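# Place the green block into the blue tray

## Task

Get the green block into the blue tray so that it stays there on its own after the robot lets go, with nothing ending up off the table.

## Robot and tools

Robot: two 6-joint arms, left_arm (on the +y side) and right_arm, each with a parallel gripper. Joint order for every list, in calls and results alike: waist, shoulder, elbow, wrist pitch, wrist yaw, wrist roll; the gripper comes after these. Stated joint ranges in rad: waist -2.880 to 2.880, shoulder 0.000 to 3.142, elbow 0.000 to 3.019, wrist pitch -1.693 to 1.571, wrist yaw -1.571 to 1.571, wrist roll -2.094 to 2.094. A joint's true end may differ from these by up to 0.084 rad.

Frame: everything is reported in the scene frame. Origin is at table-top height, halfway between the nominal arm bases; +x points out over the table, +z up. Calibrated bases: left_arm at (+0.010, +0.241, 0) m, quat_wxyz (+1.000, 0, 0, +0.029); right_arm at (+0.035, -0.368, 0) m, quat_wxyz (+1.000, 0, 0, -0.001). On each gripper, the fingers extend along its +z and close along its y; end_effector_position is the spot between the pads, roughly 1 cm short of the tips. Printed hand poses can be off by a few cm, more when stretched out.

The row: one flat list of 14 numbers covering both arms, each in [-1, 1]: left_arm's six joint values then its opening, then right_arm's six joint values then its opening. Joint values are scaled offsets from the Joint targets the arm had when the action (or move) began, not from the previous row. Scale: 1.0 equals 2.811 rad for waist and shoulder, 2.53 for elbow, 2.575 for wrist pitch, 8.12 for wrist yaw, 9.528 for wrist roll. Sending the same offset again moves the joint further. Opening is absolute: +1 fully open, -1 closed; in between, the fingers go to where grip_measured reads that value. Send an arm's current opening again to leave it unchanged; 0 is a real command. Zeros for an arm's joints re-command its present targets.

execute_actions(actions, cameras): actions is a list of actions; each action is a table of up to 15 rows, one per 1/30 s step, so an action lasts 0.5 s and a short table repeats its last row. An action is rejected for both arms if it would push any joint more than 0.084 rad outside its range; if the first action fails that check, or any action is malformed, the whole call is rejected. A joint aimed past its true end stops there, and the result may say "joint sent to its limit". An empty actions list returns the full state and images. cameras: list of names, ["all"], or []; an unknown name invalidates the call.

move(target, speed, blend, opening_speed, grip_force, blocking, cameras): target is one 14-number row, or a list of up to 15 rows, all offsets counted from the same starting Joint targets. Joints travel together along paths, so the gripper traces a curve and nothing is avoided. speed: rad/s for the joint with the longest way, 0.01 to 12.57, default 0.5, one value or one per target. blend: rad, corner rounding between list targets (0 = stop at each). opening_speed: change of opening per second, at least 0.2. grip_force: newtons per pad, 10 to 50 (default full), one value or one per arm; it persists; lower values close slowly. blocking=false returns after about 0.5 s while motion continues. The total run is capped at 10 s. The result adds a "move:" line: done, off_target (resting more than 0.035 rad from target), moving, held, or fault, plus limits=held if steps were withheld. Faster moves hit harder; aiming further past a contact presses harder.

wait(seconds 0 to 10, cameras): lets time pass holding the last command; a running move continues. stop(cameras): brakes a running move. zoom_image(camera, region): closer view of the latest image from cam_high, cam_low, cam_over, cam_left_wrist or cam_right_wrist; region [x0, y0, x1, y1] in pixels from top-left, at most 504 by 504. All cameras give 896x504 images. finished_scene(scene=1): ends the scene for good; the block must already rest in the tray.

Results: end_effector_position (m) and end_effector_quat_wxyz; Joint positions (rad, then finger-pad gap in m, 0.094 open); Joint velocities (may read "within noise"); Joint targets, the base for your next offsets; Tool commands; grip_measured (opening on the command scale, slightly wide when empty, a bit narrower than a held part); grip_effort_nm (gripper motor effort, negative closing, offset and lingering friction, not a pad force); joint torques (include gravity, offsets and noise; numbers 3 and 4 wrap at ±28 N m); step readings for action calls. "joint command not followed" means the clearance check altered targets. Per step, targets stay within a lead of the measured angle (0.716 rad waist and shoulder, 0.645 elbow, 0.69 wrist pitch, 1.84 wrist yaw, 3.24 wrist roll), and a target placing the gripper over 110 mm from where it is gets scaled back, so big motions need several actions.

Gripping: the squeeze grows roughly 1 N per 0.001 below first-contact reading, then jumps to the force limit near 20 N; command a value clearly under the touch point to hold firmly. To release, command well above grip_measured.

Avoid: dropping the block or releasing it while moving, fast impacts on the table or fixed objects, hard pushing, any contact between the two arms (including one gripper closing on the other's fingers), and knocking anything off the table. Don't leave an arm stretched, loaded or straining against an unreachable pose: motors heat, a MOTOR HOT line warns at 85 °C, and at 100 °C that arm goes limp for 30 to 60 s or more. To end a push, command targets back past the measured positions. Smooth, quick, low-effort motion is preferred.

Each tool is called after "Request:" as a command line: name --argument value for each argument, lists and objects as JSON in quotes; but a table of rows of numbers goes row by row, as --pt "numbers of a row", without its own name.

## Session

Request:
execute_actions --actions '[]'

Scene clock: 0.00 s.
left_arm: end_effector_position=(+0.3586, -0.2979, +0.2239) grip_measured=+1.000 grip_effort_nm=n/a end_effector_quat_wxyz=(+0.101, +0.838, +0.527, -0.104) | right_arm: end_effector_position=(+0.7224, -0.4895, +0.1483) grip_measured=+1.000 grip_effort_nm=n/a end_effector_quat_wxyz=(+0.755, -0.099, +0.644, +0.070)
Joint positions: left_arm=[-0.994 1.912 1.908 -1.376 0.221 1.061 0.094] | right_arm=[-0.301 2.073 1.08 1.169 -0.541 0.031 0.094]
Joint velocities: within noise
Joint torques (N m): no reading
Heat: left arm: hottest waist 31 °C; right arm: hottest elbow 34 °C.
Joint targets: left_arm=[-0.994 1.903 1.935 -1.374 0.222 1.061] | right_arm=[-0.301 2.073 1.096 1.174 -0.541 0.031]
Tool commands: left_gripper/opening=+1.0 right_gripper/opening=+1.0

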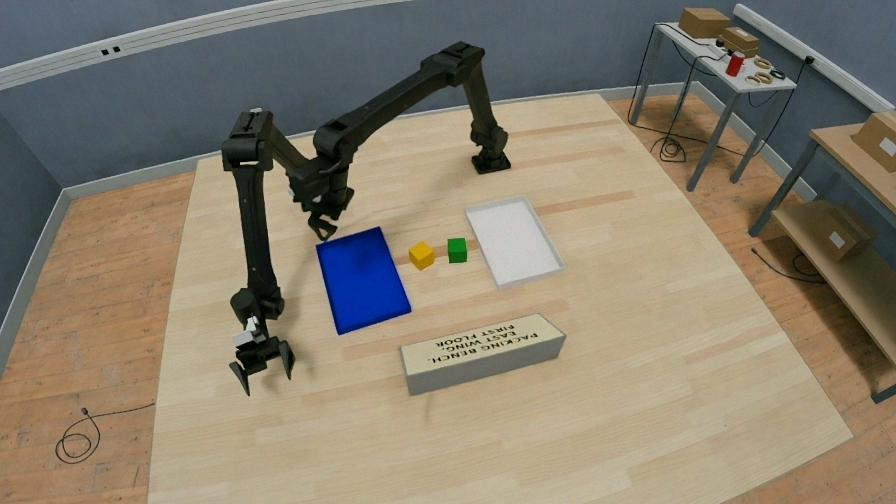

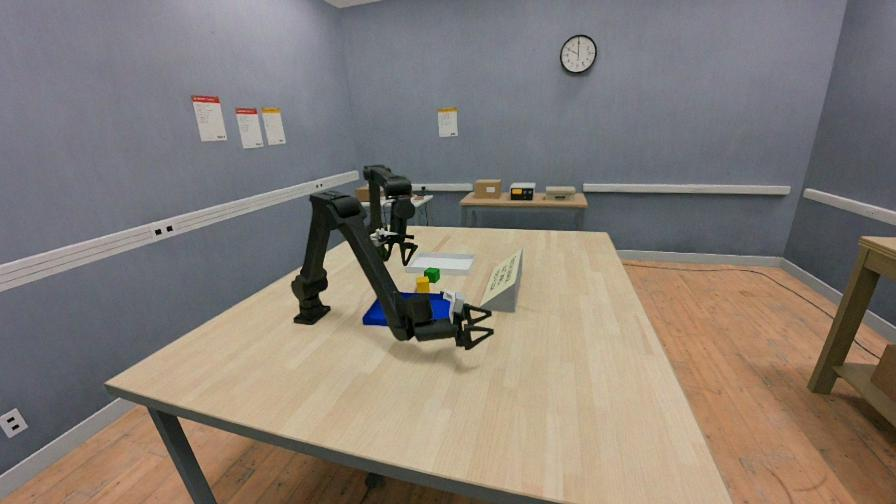

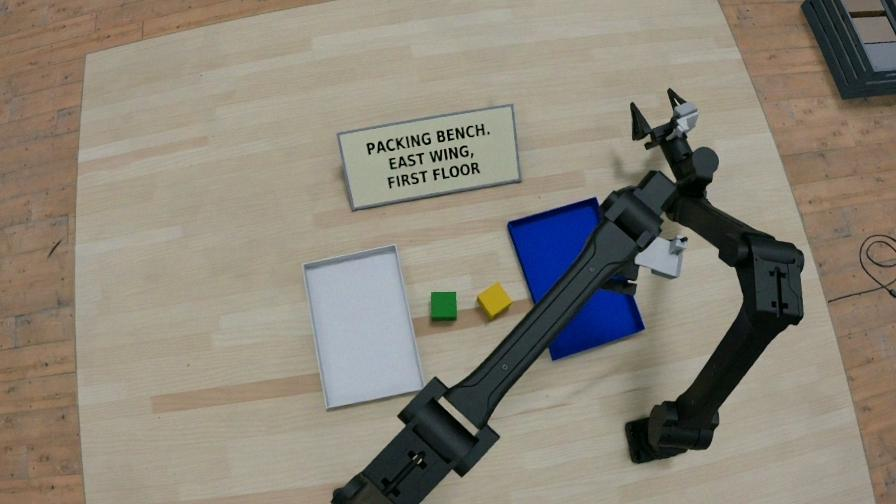

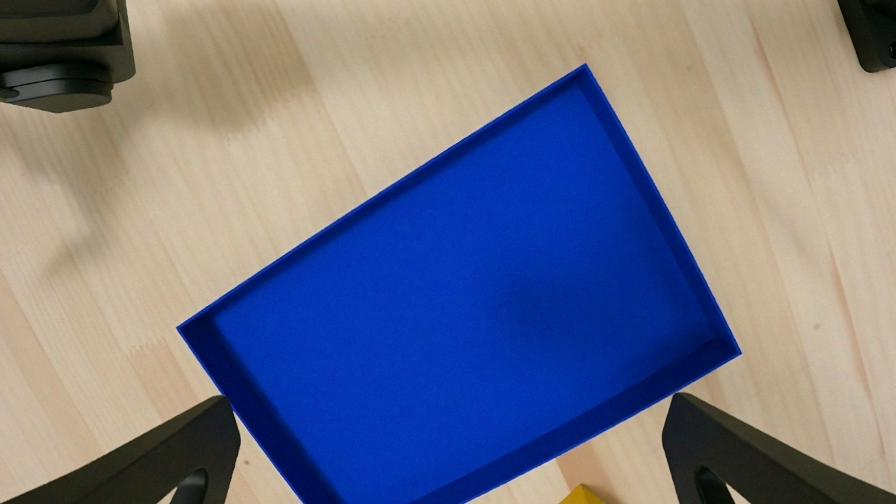

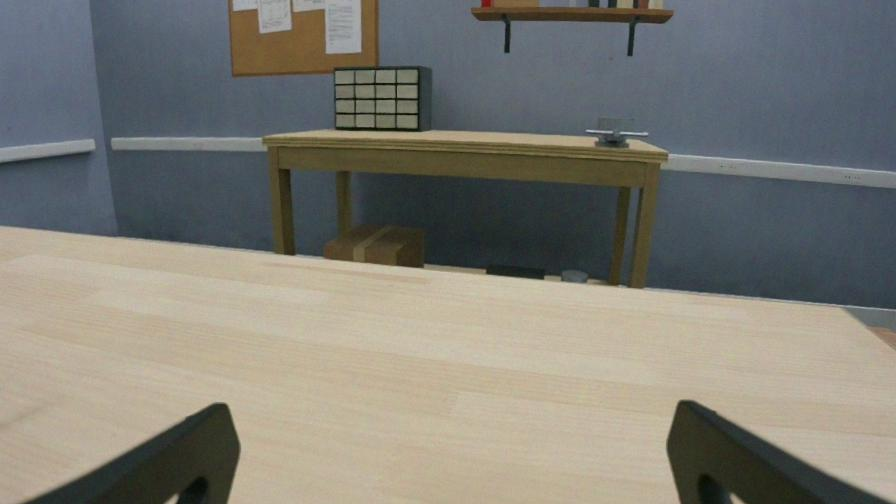

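Request:
move --target '[0.149,-0.321,-0.33,-0.107,-0.0273,0,1,0,0,0,0,0,0,1]' --speed 0.8 --cameras '["cam_over","cam_left_wrist","cam_high"]'

Scene clock: 3.73 s.
left_arm: end_effector_position=(+0.2354, +0.1089, +0.2766) grip_measured=+1.000 grip_effort_nm=0.03 end_effector_quat_wxyz=(+0.015, +0.713, +0.701, +0.003) | right_arm: end_effector_position=(+0.7224, -0.4895, +0.1483) grip_measured=+1.000 grip_effort_nm=0.00 end_effector_quat_wxyz=(+0.755, -0.099, +0.644, +0.070)
Joint positions: left_arm=[-0.584 0.998 1.1 -1.642 0.003 1.061 0.094] | right_arm=[-0.301 2.073 1.08 1.169 -0.541 0.031 0.094]
Joint torques (N m): left_arm=[1.14 -3.96 9.17 0.25 0.01 -0.06] | right_arm=[-0.26 -20.84 6.24 2.18 0.1 -0.05]
Heat: left arm: hottest waist 31 °C; right arm: hottest elbow 34 °C.
Joint targets: left_arm=[-0.575 1.001 1.100 -1.649 0.000 1.061] | right_arm=[-0.301 2.073 1.096 1.174 -0.541 0.031]
move: done
Images, in order (width x height): cam_high 896x504, cam_over 896x504, cam_left_wrist 896x504.

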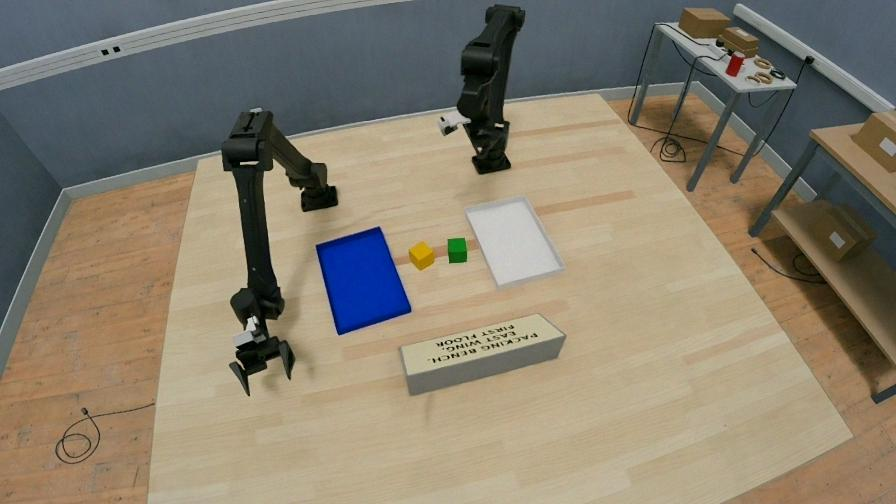

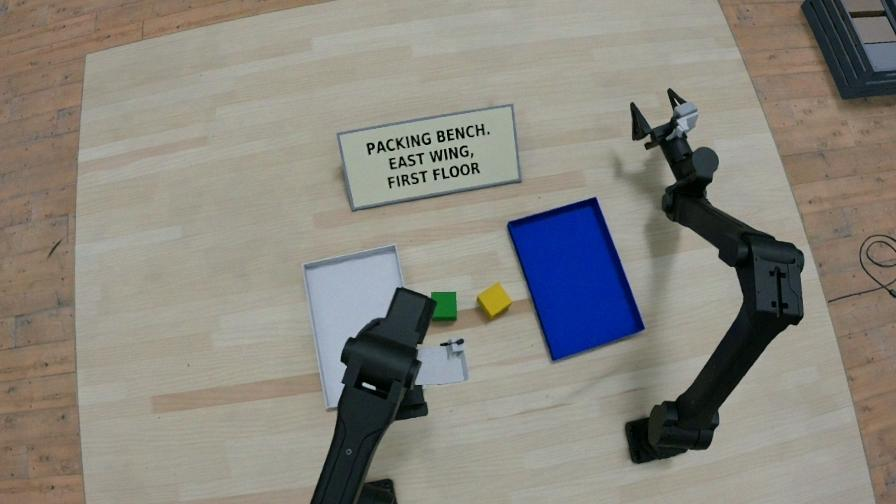

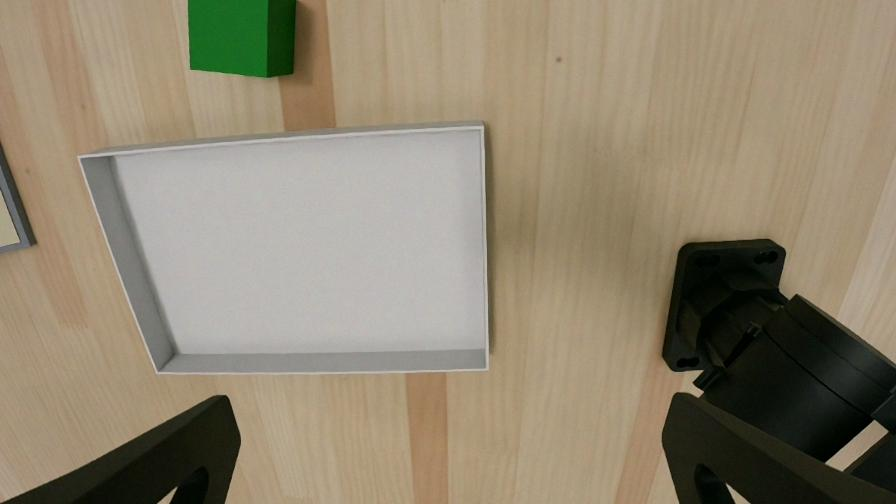

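Request:
move --target '[0.0114,0.183,0.0289,0.163,0,0.0142,1,0,0,0,0,0,0,1]' --speed 0.7 --cameras '["cam_over","cam_left_wrist"]'

Scene clock: 6.33 s.
left_arm: end_effector_position=(+0.3682, +0.0465, +0.1179) grip_measured=+1.000 grip_effort_nm=0.03 end_effector_quat_wxyz=(-0.029, +0.745, +0.666, -0.012) | right_arm: end_effector_position=(+0.7224, -0.4895, +0.1483) grip_measured=+1.000 grip_effort_nm=0.00 end_effector_quat_wxyz=(+0.755, -0.099, +0.644, +0.070)
Joint positions: left_arm=[-0.552 1.521 1.126 -1.24 0.003 1.187 0.094] | right_arm=[-0.301 2.073 1.08 1.169 -0.541 0.031 0.094]
Joint torques (N m): left_arm=[1.03 -11.69 12.67 0.75 -0.01 0.05] | right_arm=[-0.32 -20.89 6.24 2.18 0.1 -0.05]
Heat: left arm: hottest waist 31 °C; right arm: hottest elbow 34 °C.
Joint targets: left_arm=[-0.543 1.516 1.174 -1.229 0.000 1.197] | right_arm=[-0.301 2.073 1.096 1.174 -0.541 0.031]
move: off_target (left_arm); left_arm: the elbow is farthest, 0.047 rad from its target
Images, in order (width x height): cam_over 896x504, cam_left_wrist 896x504.

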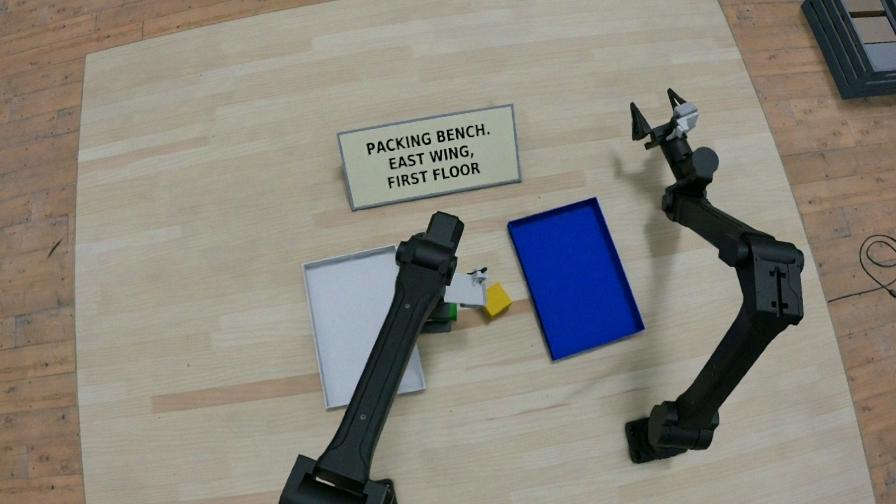

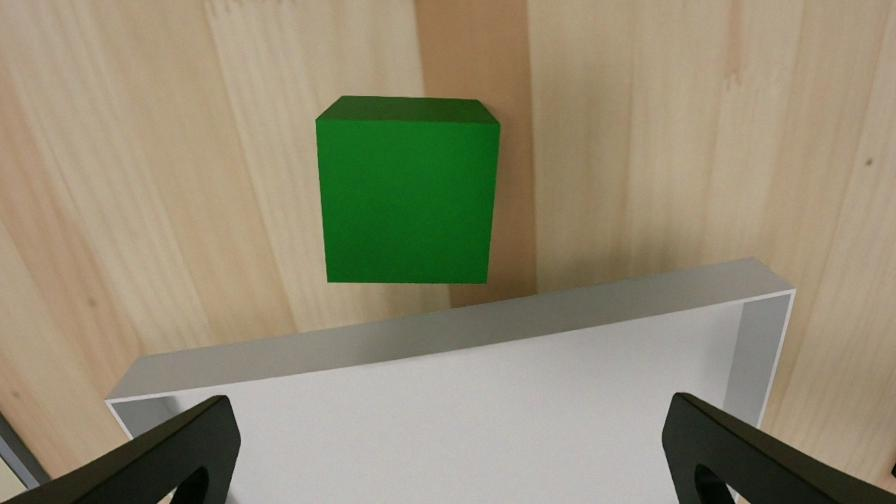

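Request:
move --target '[-0.0114,0.016,-0.0134,0.0555,0,-0.0025,1,0,0,0,0,0,0,1]' --speed 0.4 --cameras '["cam_high","cam_over","cam_left_wrist","cam_low"]'

Scene clock: 8.03 s.
left_arm: end_effector_position=(+0.3953, +0.0247, +0.1036) grip_measured=+1.000 grip_effort_nm=0.04 end_effector_quat_wxyz=(+0.021, +0.748, +0.663, +0.006) | right_arm: end_effector_position=(+0.7224, -0.4895, +0.1483) grip_measured=+1.000 grip_effort_nm=0.00 end_effector_quat_wxyz=(+0.755, -0.099, +0.644, +0.070)
Joint positions: left_arm=[-0.567 1.555 1.126 -1.099 0.002 1.182 0.094] | right_arm=[-0.301 2.073 1.08 1.169 -0.541 0.031 0.094]
Joint torques (N m): left_arm=[-0.38 -11.52 9.63 0.96 0.03 -0.11] | right_arm=[-0.26 -20.84 6.24 2.17 0.1 -0.05]
Heat: left arm: hottest waist 31 °C; right arm: hottest elbow 34 °C.
Joint targets: left_arm=[-0.575 1.561 1.140 -1.086 0.000 1.173] | right_arm=[-0.301 2.073 1.096 1.174 -0.541 0.031]
move: done
Images, in order (width x height): cam_high 896x504, cam_low 896x504, cam_over 896x504, cam_left_wrist 896x504.

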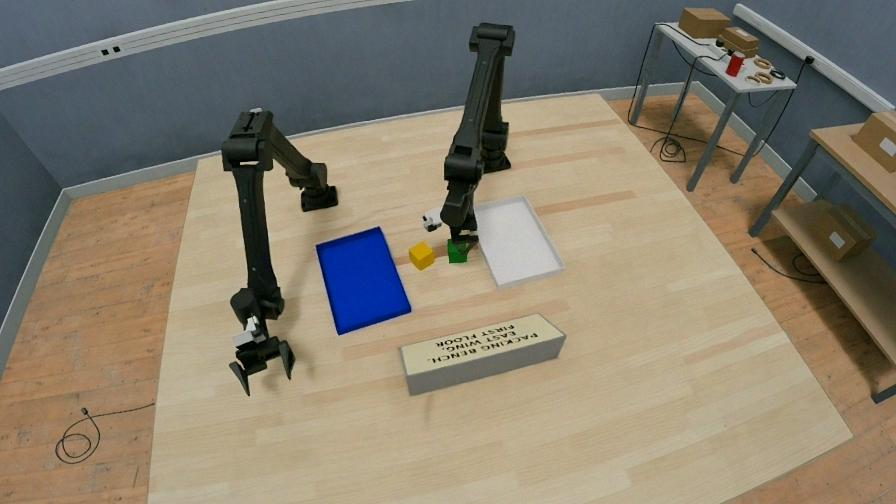

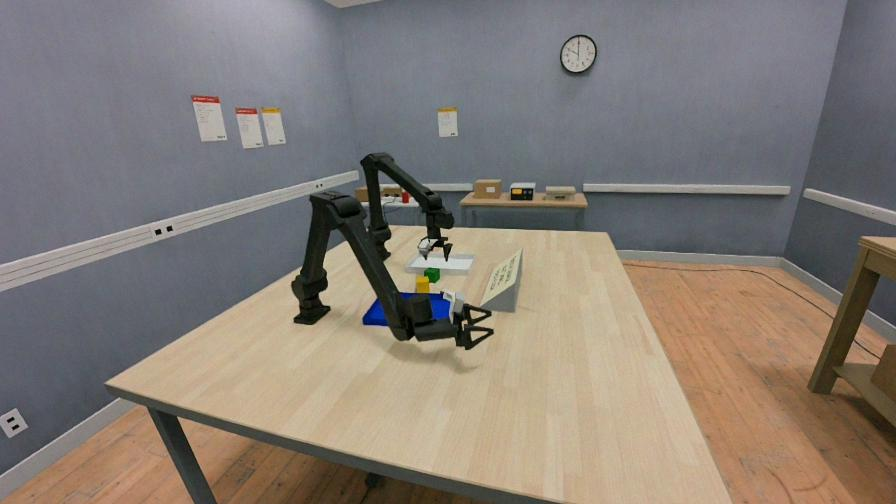

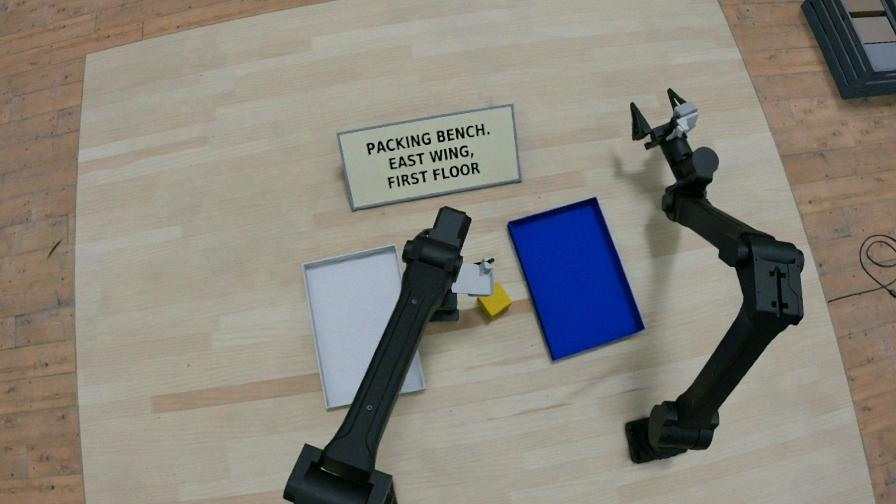

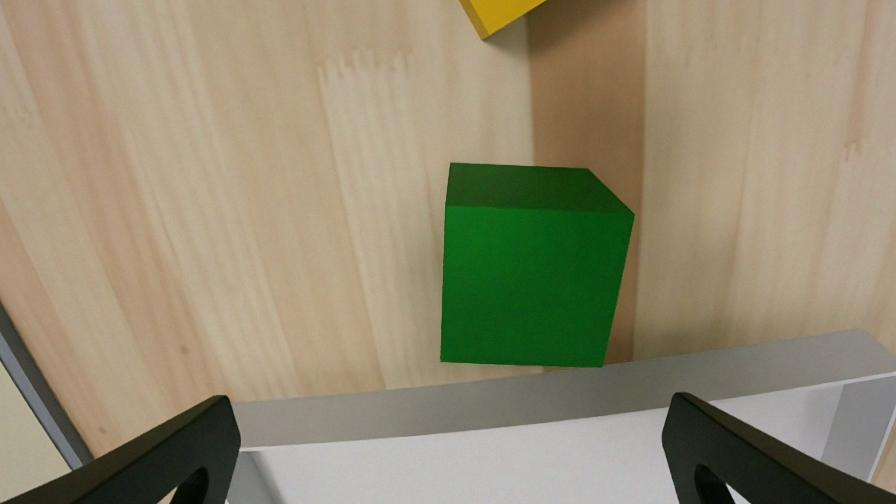

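Request:
move --target '[-0.0132,-0.0085,-0.0119,-0.0105,0,0,1,0,0,0,0,0,0,1]' --speed 0.3 --cameras '["cam_left_wrist"]'

Scene clock: 9.60 s.
left_arm: end_effector_position=(+0.3793, +0.0141, +0.0975) grip_measured=+1.000 grip_effort_nm=0.04 end_effector_quat_wxyz=(+0.010, +0.761, +0.648, +0.002) | right_arm: end_effector_position=(+0.7224, -0.4895, +0.1483) grip_measured=+1.000 grip_effort_nm=0.00 end_effector_quat_wxyz=(+0.755, -0.099, +0.644, +0.070)
Joint positions: left_arm=[-0.607 1.555 1.109 -1.105 0.002 1.182 0.094] | right_arm=[-0.301 2.073 1.08 1.169 -0.541 0.031 0.094]
Joint torques (N m): left_arm=[-0.32 -13.39 8.36 0.16 0.03 -0.13] | right_arm=[-0.26 -20.84 6.23 2.19 0.1 -0.05]
Heat: left arm: hottest waist 31 °C; right arm: hottest elbow 34 °C.
Joint targets: left_arm=[-0.612 1.537 1.109 -1.114 0.000 1.173] | right_arm=[-0.301 2.073 1.096 1.174 -0.541 0.031]
move: done
Images, in order (width x height): cam_left_wrist 896x504.

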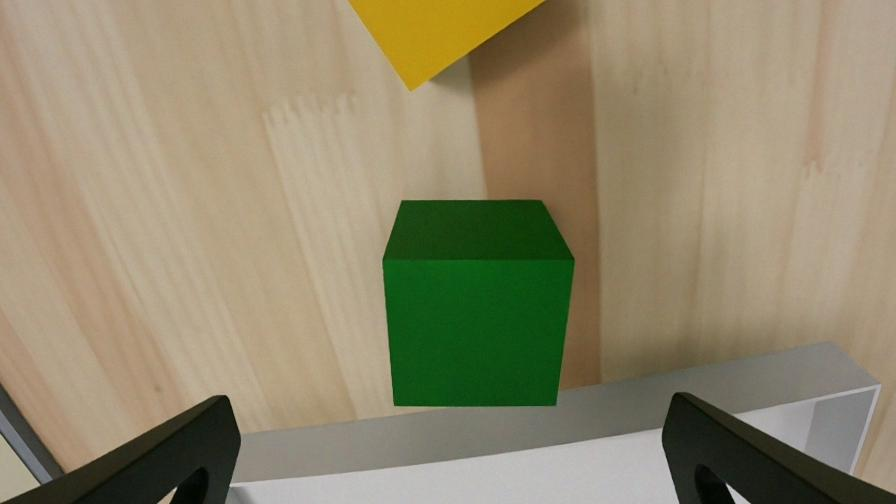

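Request:
move --target '[0,0.0366,-0.0455,0.0854,0,0,1,0,0,0,0,0,0,1]' --speed 0.2 --cameras '["cam_left_wrist","cam_low","cam_over"]'

Scene clock: 11.63 s.
left_arm: end_effector_position=(+0.3732, +0.0177, +0.0286) grip_measured=+1.000 grip_effort_nm=0.04 end_effector_quat_wxyz=(+0.013, +0.761, +0.648, +0.003) | right_arm: end_effector_position=(+0.7224, -0.4895, +0.1483) grip_measured=+1.000 grip_effort_nm=0.00 end_effector_quat_wxyz=(+0.755, -0.099, +0.644, +0.070)
Joint positions: left_arm=[-0.607 1.633 0.994 -0.906 0.002 1.181 0.094] | right_arm=[-0.301 2.073 1.08 1.169 -0.541 0.031 0.094]
Joint torques (N m): left_arm=[-0.38 -11.46 7.43 0.95 0.04 -0.15] | right_arm=[-0.32 -20.84 6.23 2.18 0.1 -0.05]
Heat: left arm: hottest waist 31 °C; right arm: hottest elbow 35 °C.
Joint targets: left_arm=[-0.612 1.640 0.994 -0.894 0.000 1.173] | right_arm=[-0.301 2.073 1.096 1.174 -0.541 0.031]
move: done
Images, in order (width x height): cam_low 896x504, cam_over 896x504, cam_left_wrist 896x504.

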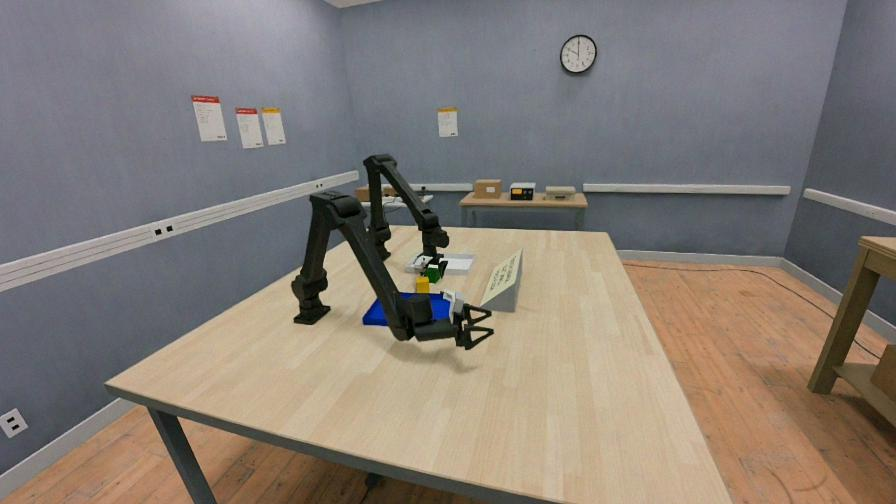

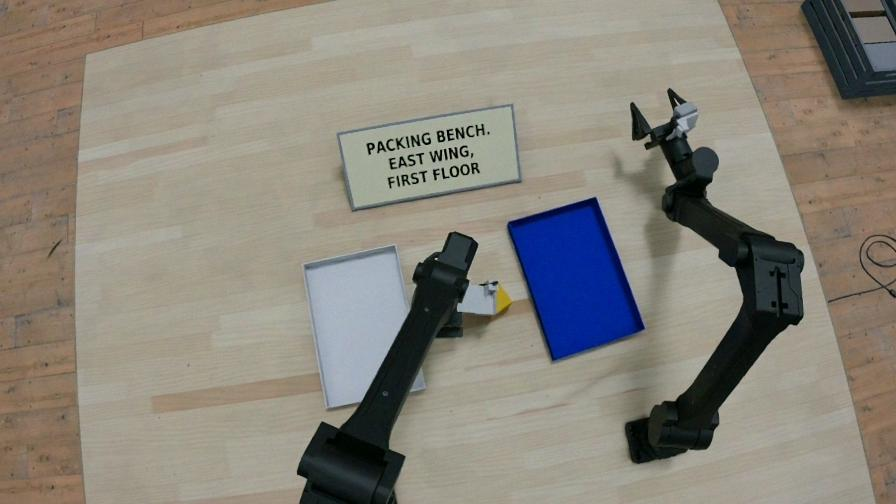

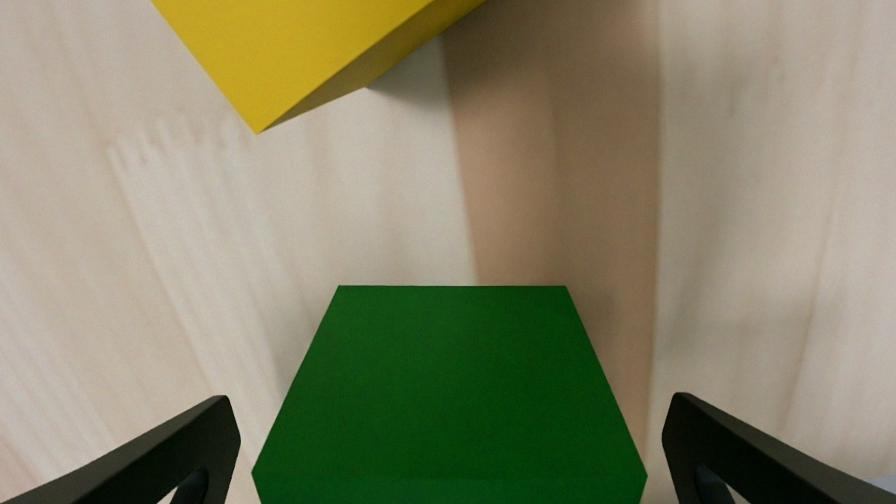

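Request:
move --target '[0,0,0,0,0,0,-0.2,0,0,0,0,0,0,1]' --opening_speed 0.9

Request:
zoom_image --camera "cam_left_wrist" --region '[200, 200, 700, 504]'

Scene clock: 13.30 s.
left_arm: end_effector_position=(+0.3732, +0.0177, +0.0286) grip_measured=+0.041 grip_effort_nm=-0.99 end_effector_quat_wxyz=(+0.013, +0.761, +0.648, +0.003) | right_arm: end_effector_position=(+0.7224, -0.4895, +0.1483) grip_measured=+1.000 grip_effort_nm=0.00 end_effector_quat_wxyz=(+0.755, -0.099, +0.644, +0.070)
Joint positions: left_arm=[-0.607 1.633 0.994 -0.906 0.002 1.181 0.049] | right_arm=[-0.301 2.073 1.08 1.169 -0.541 0.031 0.094]
Joint torques (N m): left_arm=[-0.26 -11.46 7.39 0.85 0.04 -0.12] | right_arm=[-0.32 -20.84 6.24 2.18 0.1 -0.05]
Heat: left arm: hottest waist 31 °C; right arm: hottest elbow 35 °C.
Joint targets: left_arm=[-0.612 1.640 0.994 -0.894 0.000 1.173] | right_arm=[-0.301 2.073 1.096 1.174 -0.541 0.031]
move: done

Scaled by 1.008 from the camera's 896x504 image, which has a finer 1280x720 frame.
This view is cut from an older image: the scene may have changed since it was taken.

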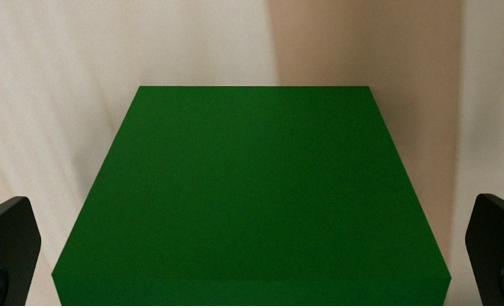

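Request:
move --pt "0 -0.0548 0.0949 -0.1553 0 0 -0.2 0 0 0 0 0 0 1" --pt "-0.1238 0.1363 0.3929 -0.2396 0 0 -0.2 0 0 0 0 0 0 1" --speed '[0.3,0.5]' --blend '[0.08,0]' --cameras '["cam_left_wrist","cam_over","cam_high"]'

Scene clock: 17.60 s.
left_arm: end_effector_position=(+0.3938, -0.2509, +0.1594) grip_measured=+0.041 grip_effort_nm=-0.99 end_effector_quat_wxyz=(-0.010, +0.864, +0.503, -0.002) | right_arm: end_effector_position=(+0.7224, -0.4895, +0.1483) grip_measured=+1.000 grip_effort_nm=0.00 end_effector_quat_wxyz=(+0.755, -0.099, +0.644, +0.070)
Joint positions: left_arm=[-0.964 2.023 1.934 -1.501 0.002 1.181 0.049] | right_arm=[-0.301 2.073 1.08 1.169 -0.541 0.031 0.094]
Joint torques (N m): left_arm=[0.67 -19.66 14.08 0.12 0.06 -0.11] | right_arm=[-0.26 -20.84 6.23 2.18 0.1 -0.05]
Heat: left arm: hottest waist 31 °C; right arm: hottest elbow 35 °C.
Joint targets: left_arm=[-0.960 2.023 1.988 -1.511 0.000 1.173] | right_arm=[-0.301 2.073 1.096 1.174 -0.541 0.031]
move: off_target (left_arm); left_arm: the elbow is farthest, 0.054 rad from its target
Images, in order (width x height): cam_high 896x504, cam_over 896x504, cam_left_wrist 896x504.

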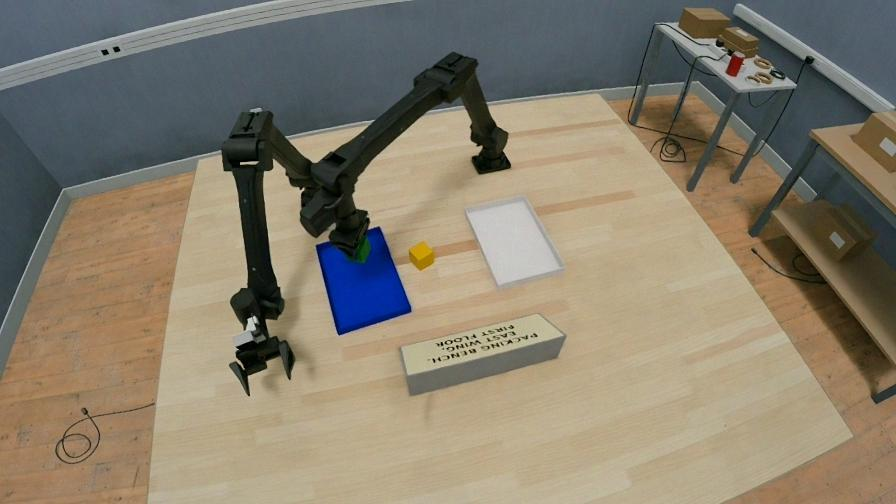

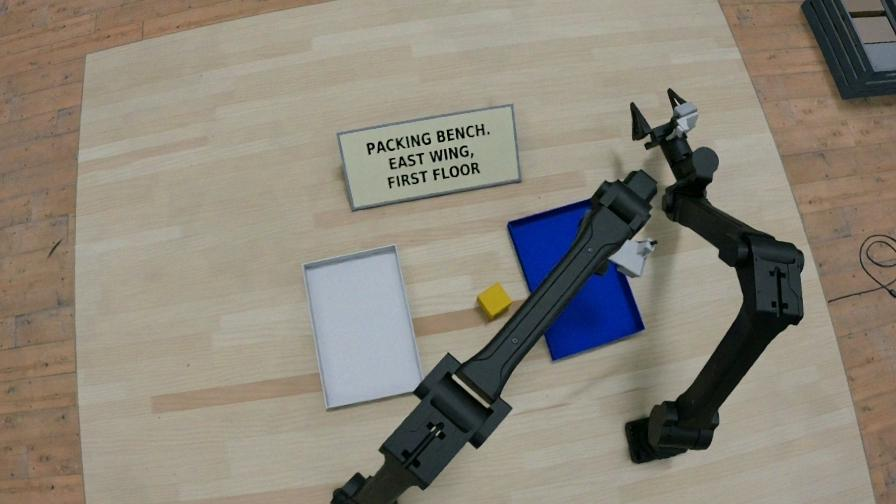

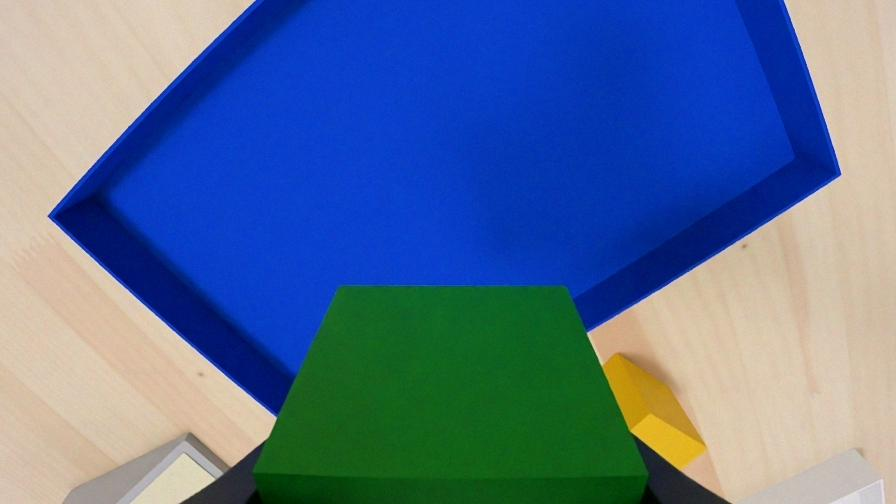

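Request:
move --target '[0,0.0253,-0.0881,0.1219,0,0,-0.2,0,0,0,0,0,0,1]' --speed 0.25 --cameras '["cam_left_wrist","cam_low"]'

Scene clock: 19.63 s.
left_arm: end_effector_position=(+0.4027, -0.2622, +0.0518) grip_measured=+0.041 grip_effort_nm=-1.00 end_effector_quat_wxyz=(+0.015, +0.864, +0.503, +0.001) | right_arm: end_effector_position=(+0.7224, -0.4895, +0.1483) grip_measured=+1.000 grip_effort_nm=0.00 end_effector_quat_wxyz=(+0.755, -0.099, +0.644, +0.070)
Joint positions: left_arm=[-0.964 2.094 1.762 -1.209 0.002 1.181 0.049] | right_arm=[-0.301 2.073 1.08 1.169 -0.541 0.031 0.094]
Joint torques (N m): left_arm=[0.38 -20.01 8.98 0.88 0.05 -0.12] | right_arm=[-0.26 -20.89 6.24 2.18 0.1 -0.05]
Heat: left arm: hottest elbow 32 °C; right arm: hottest elbow 35 °C.
Joint targets: left_arm=[-0.960 2.094 1.766 -1.197 0.000 1.173] | right_arm=[-0.301 2.073 1.096 1.174 -0.541 0.031]
move: done
Images, in order (width x height): cam_low 896x504, cam_left_wrist 896x504.

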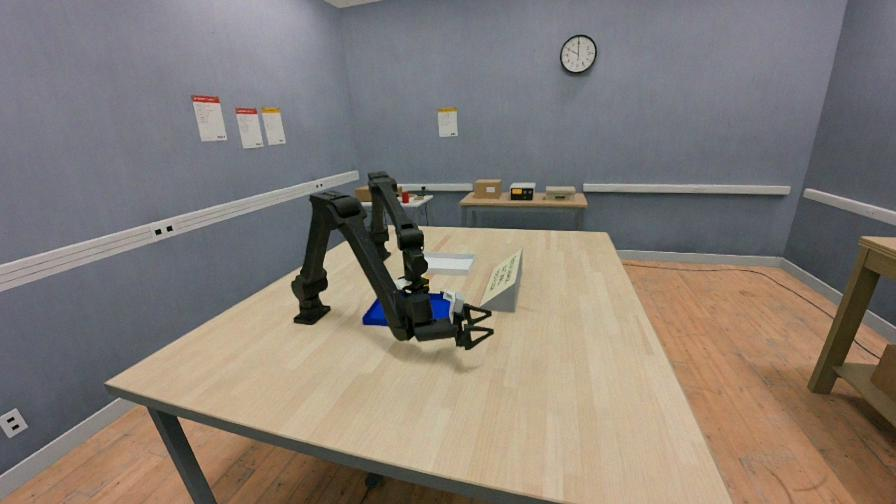

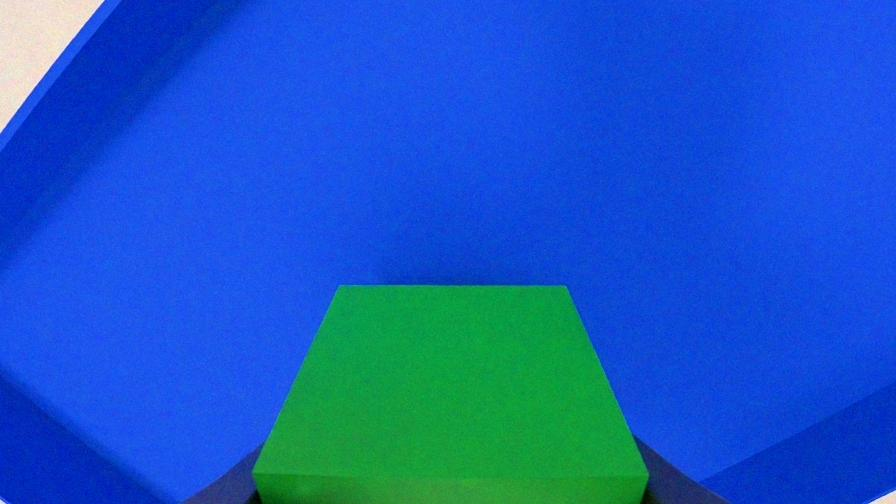

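Request:
move --target '[0,0,-0.0217,0.0214,0,0,-0.2,0,0,0,0,0,0,1]' --speed 0.08 --cameras '["cam_left_wrist"]'

Scene clock: 20.83 s.
left_arm: end_effector_position=(+0.3998, -0.2585, +0.0357) grip_measured=+0.041 grip_effort_nm=-0.99 end_effector_quat_wxyz=(+0.017, +0.864, +0.503, +0.002) | right_arm: end_effector_position=(+0.7224, -0.4895, +0.1483) grip_measured=+1.000 grip_effort_nm=0.00 end_effector_quat_wxyz=(+0.755, -0.099, +0.644, +0.070)
Joint positions: left_arm=[-0.964 2.094 1.717 -1.158 0.002 1.181 0.049] | right_arm=[-0.301 2.073 1.08 1.169 -0.541 0.031 0.094]
Joint torques (N m): left_arm=[0.62 -19.96 7.99 1.09 0.07 -0.13] | right_arm=[-0.26 -20.84 6.23 2.18 0.1 -0.05]
Heat: left arm: hottest elbow 32 °C; right arm: hottest elbow 35 °C.
Joint targets: left_arm=[-0.960 2.094 1.710 -1.142 0.000 1.173] | right_arm=[-0.301 2.073 1.096 1.174 -0.541 0.031]
move: done
Images, in order (width x height): cam_left_wrist 896x504.

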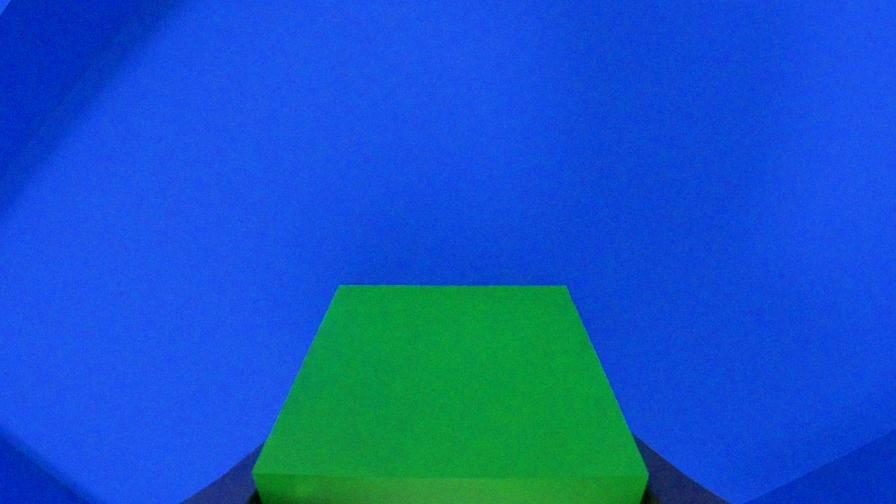

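Request:
move --target '[0,0,-0.0063,0.0045,0,0,-0.2,0,0,0,0,0,0,1]' --speed 0.05

Scene clock: 21.73 s.
left_arm: end_effector_position=(+0.3996, -0.2582, +0.0349) grip_measured=+0.041 grip_effort_nm=-1.00 end_effector_quat_wxyz=(+0.020, +0.864, +0.503, +0.002) | right_arm: end_effector_position=(+0.7224, -0.4895, +0.1483) grip_measured=+1.000 grip_effort_nm=0.00 end_effector_quat_wxyz=(+0.755, -0.099, +0.644, +0.070)
Joint positions: left_arm=[-0.964 2.091 1.708 -1.148 0.002 1.181 0.049] | right_arm=[-0.301 2.073 1.08 1.169 -0.541 0.031 0.094]
Joint torques (N m): left_arm=[0.73 -19.43 7.34 1.07 0.07 -0.12] | right_arm=[-0.26 -20.84 6.24 2.18 0.1 -0.05]
Heat: left arm: hottest elbow 32 °C; right arm: hottest elbow 35 °C.
Joint targets: left_arm=[-0.960 2.094 1.695 -1.130 0.000 1.173] | right_arm=[-0.301 2.073 1.096 1.174 -0.541 0.031]
move: done

Contact. Release gently, then lift.

Request:
move --target '[0,0,0.003,0,0,0,0.7,0,0,0,0,0,0,1]' --opening_speed 0.7

Request:
move --target '[0,-0.0253,0.1,-0.1219,0,0,0.7,0,0,0,0,0,0,1]' --speed 0.35 --cameras '["cam_left_wrist"]'

Scene clock: 23.57 s.
left_arm: end_effector_position=(+0.3987, -0.2571, +0.0323) grip_measured=+0.697 grip_effort_nm=0.17 end_effector_quat_wxyz=(+0.019, +0.864, +0.503, +0.002) | right_arm: end_effector_position=(+0.7224, -0.4895, +0.1483) grip_measured=+1.000 grip_effort_nm=0.00 end_effector_quat_wxyz=(+0.755, -0.099, +0.644, +0.070)
Joint positions: left_arm=[-0.964 2.091 1.701 -1.142 0.002 1.181 0.08] | right_arm=[-0.301 2.073 1.08 1.169 -0.541 0.031 0.094]
Joint torques (N m): left_arm=[0.44 -19.66 8.57 0.95 0.07 -0.12] | right_arm=[-0.32 -20.84 6.23 2.17 0.1 -0.05]
Heat: left arm: hottest elbow 32 °C; right arm: hottest elbow 35 °C.
Joint targets: left_arm=[-0.960 2.094 1.702 -1.130 0.000 1.173] | right_arm=[-0.301 2.073 1.096 1.174 -0.541 0.031]
move: done

Scene clock: 25.10 s.
left_arm: end_effector_position=(+0.3999, -0.2586, +0.1405) grip_measured=+0.698 grip_effort_nm=0.17 end_effector_quat_wxyz=(+0.003, +0.864, +0.503, +0.000) | right_arm: end_effector_position=(+0.7224, -0.4895, +0.1483) grip_measured=+1.000 grip_effort_nm=0.00 end_effector_quat_wxyz=(+0.755, -0.099, +0.644, +0.070)
Joint positions: left_arm=[-0.964 2.039 1.909 -1.434 0.002 1.181 0.08] | right_arm=[-0.301 2.073 1.08 1.169 -0.541 0.031 0.094]
Joint torques (N m): left_arm=[0.56 -21.3 13.34 0.16 0.06 -0.12] | right_arm=[-0.32 -20.84 6.24 2.18 0.1 -0.05]
Heat: left arm: hottest elbow 32 °C; right arm: hottest elbow 35 °C.
Joint targets: left_arm=[-0.960 2.023 1.955 -1.444 0.000 1.173] | right_arm=[-0.301 2.073 1.096 1.174 -0.541 0.031]
move: off_target (left_arm); left_arm: the elbow is farthest, 0.046 rad from its target
Images, in order (width x height): cam_left_wrist 896x504.

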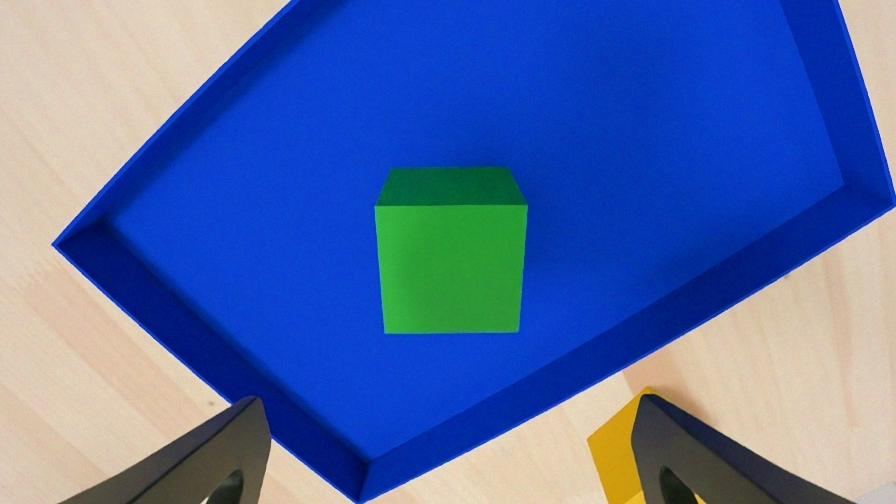

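Request:
finished_scene

The scene is finished: the task was done.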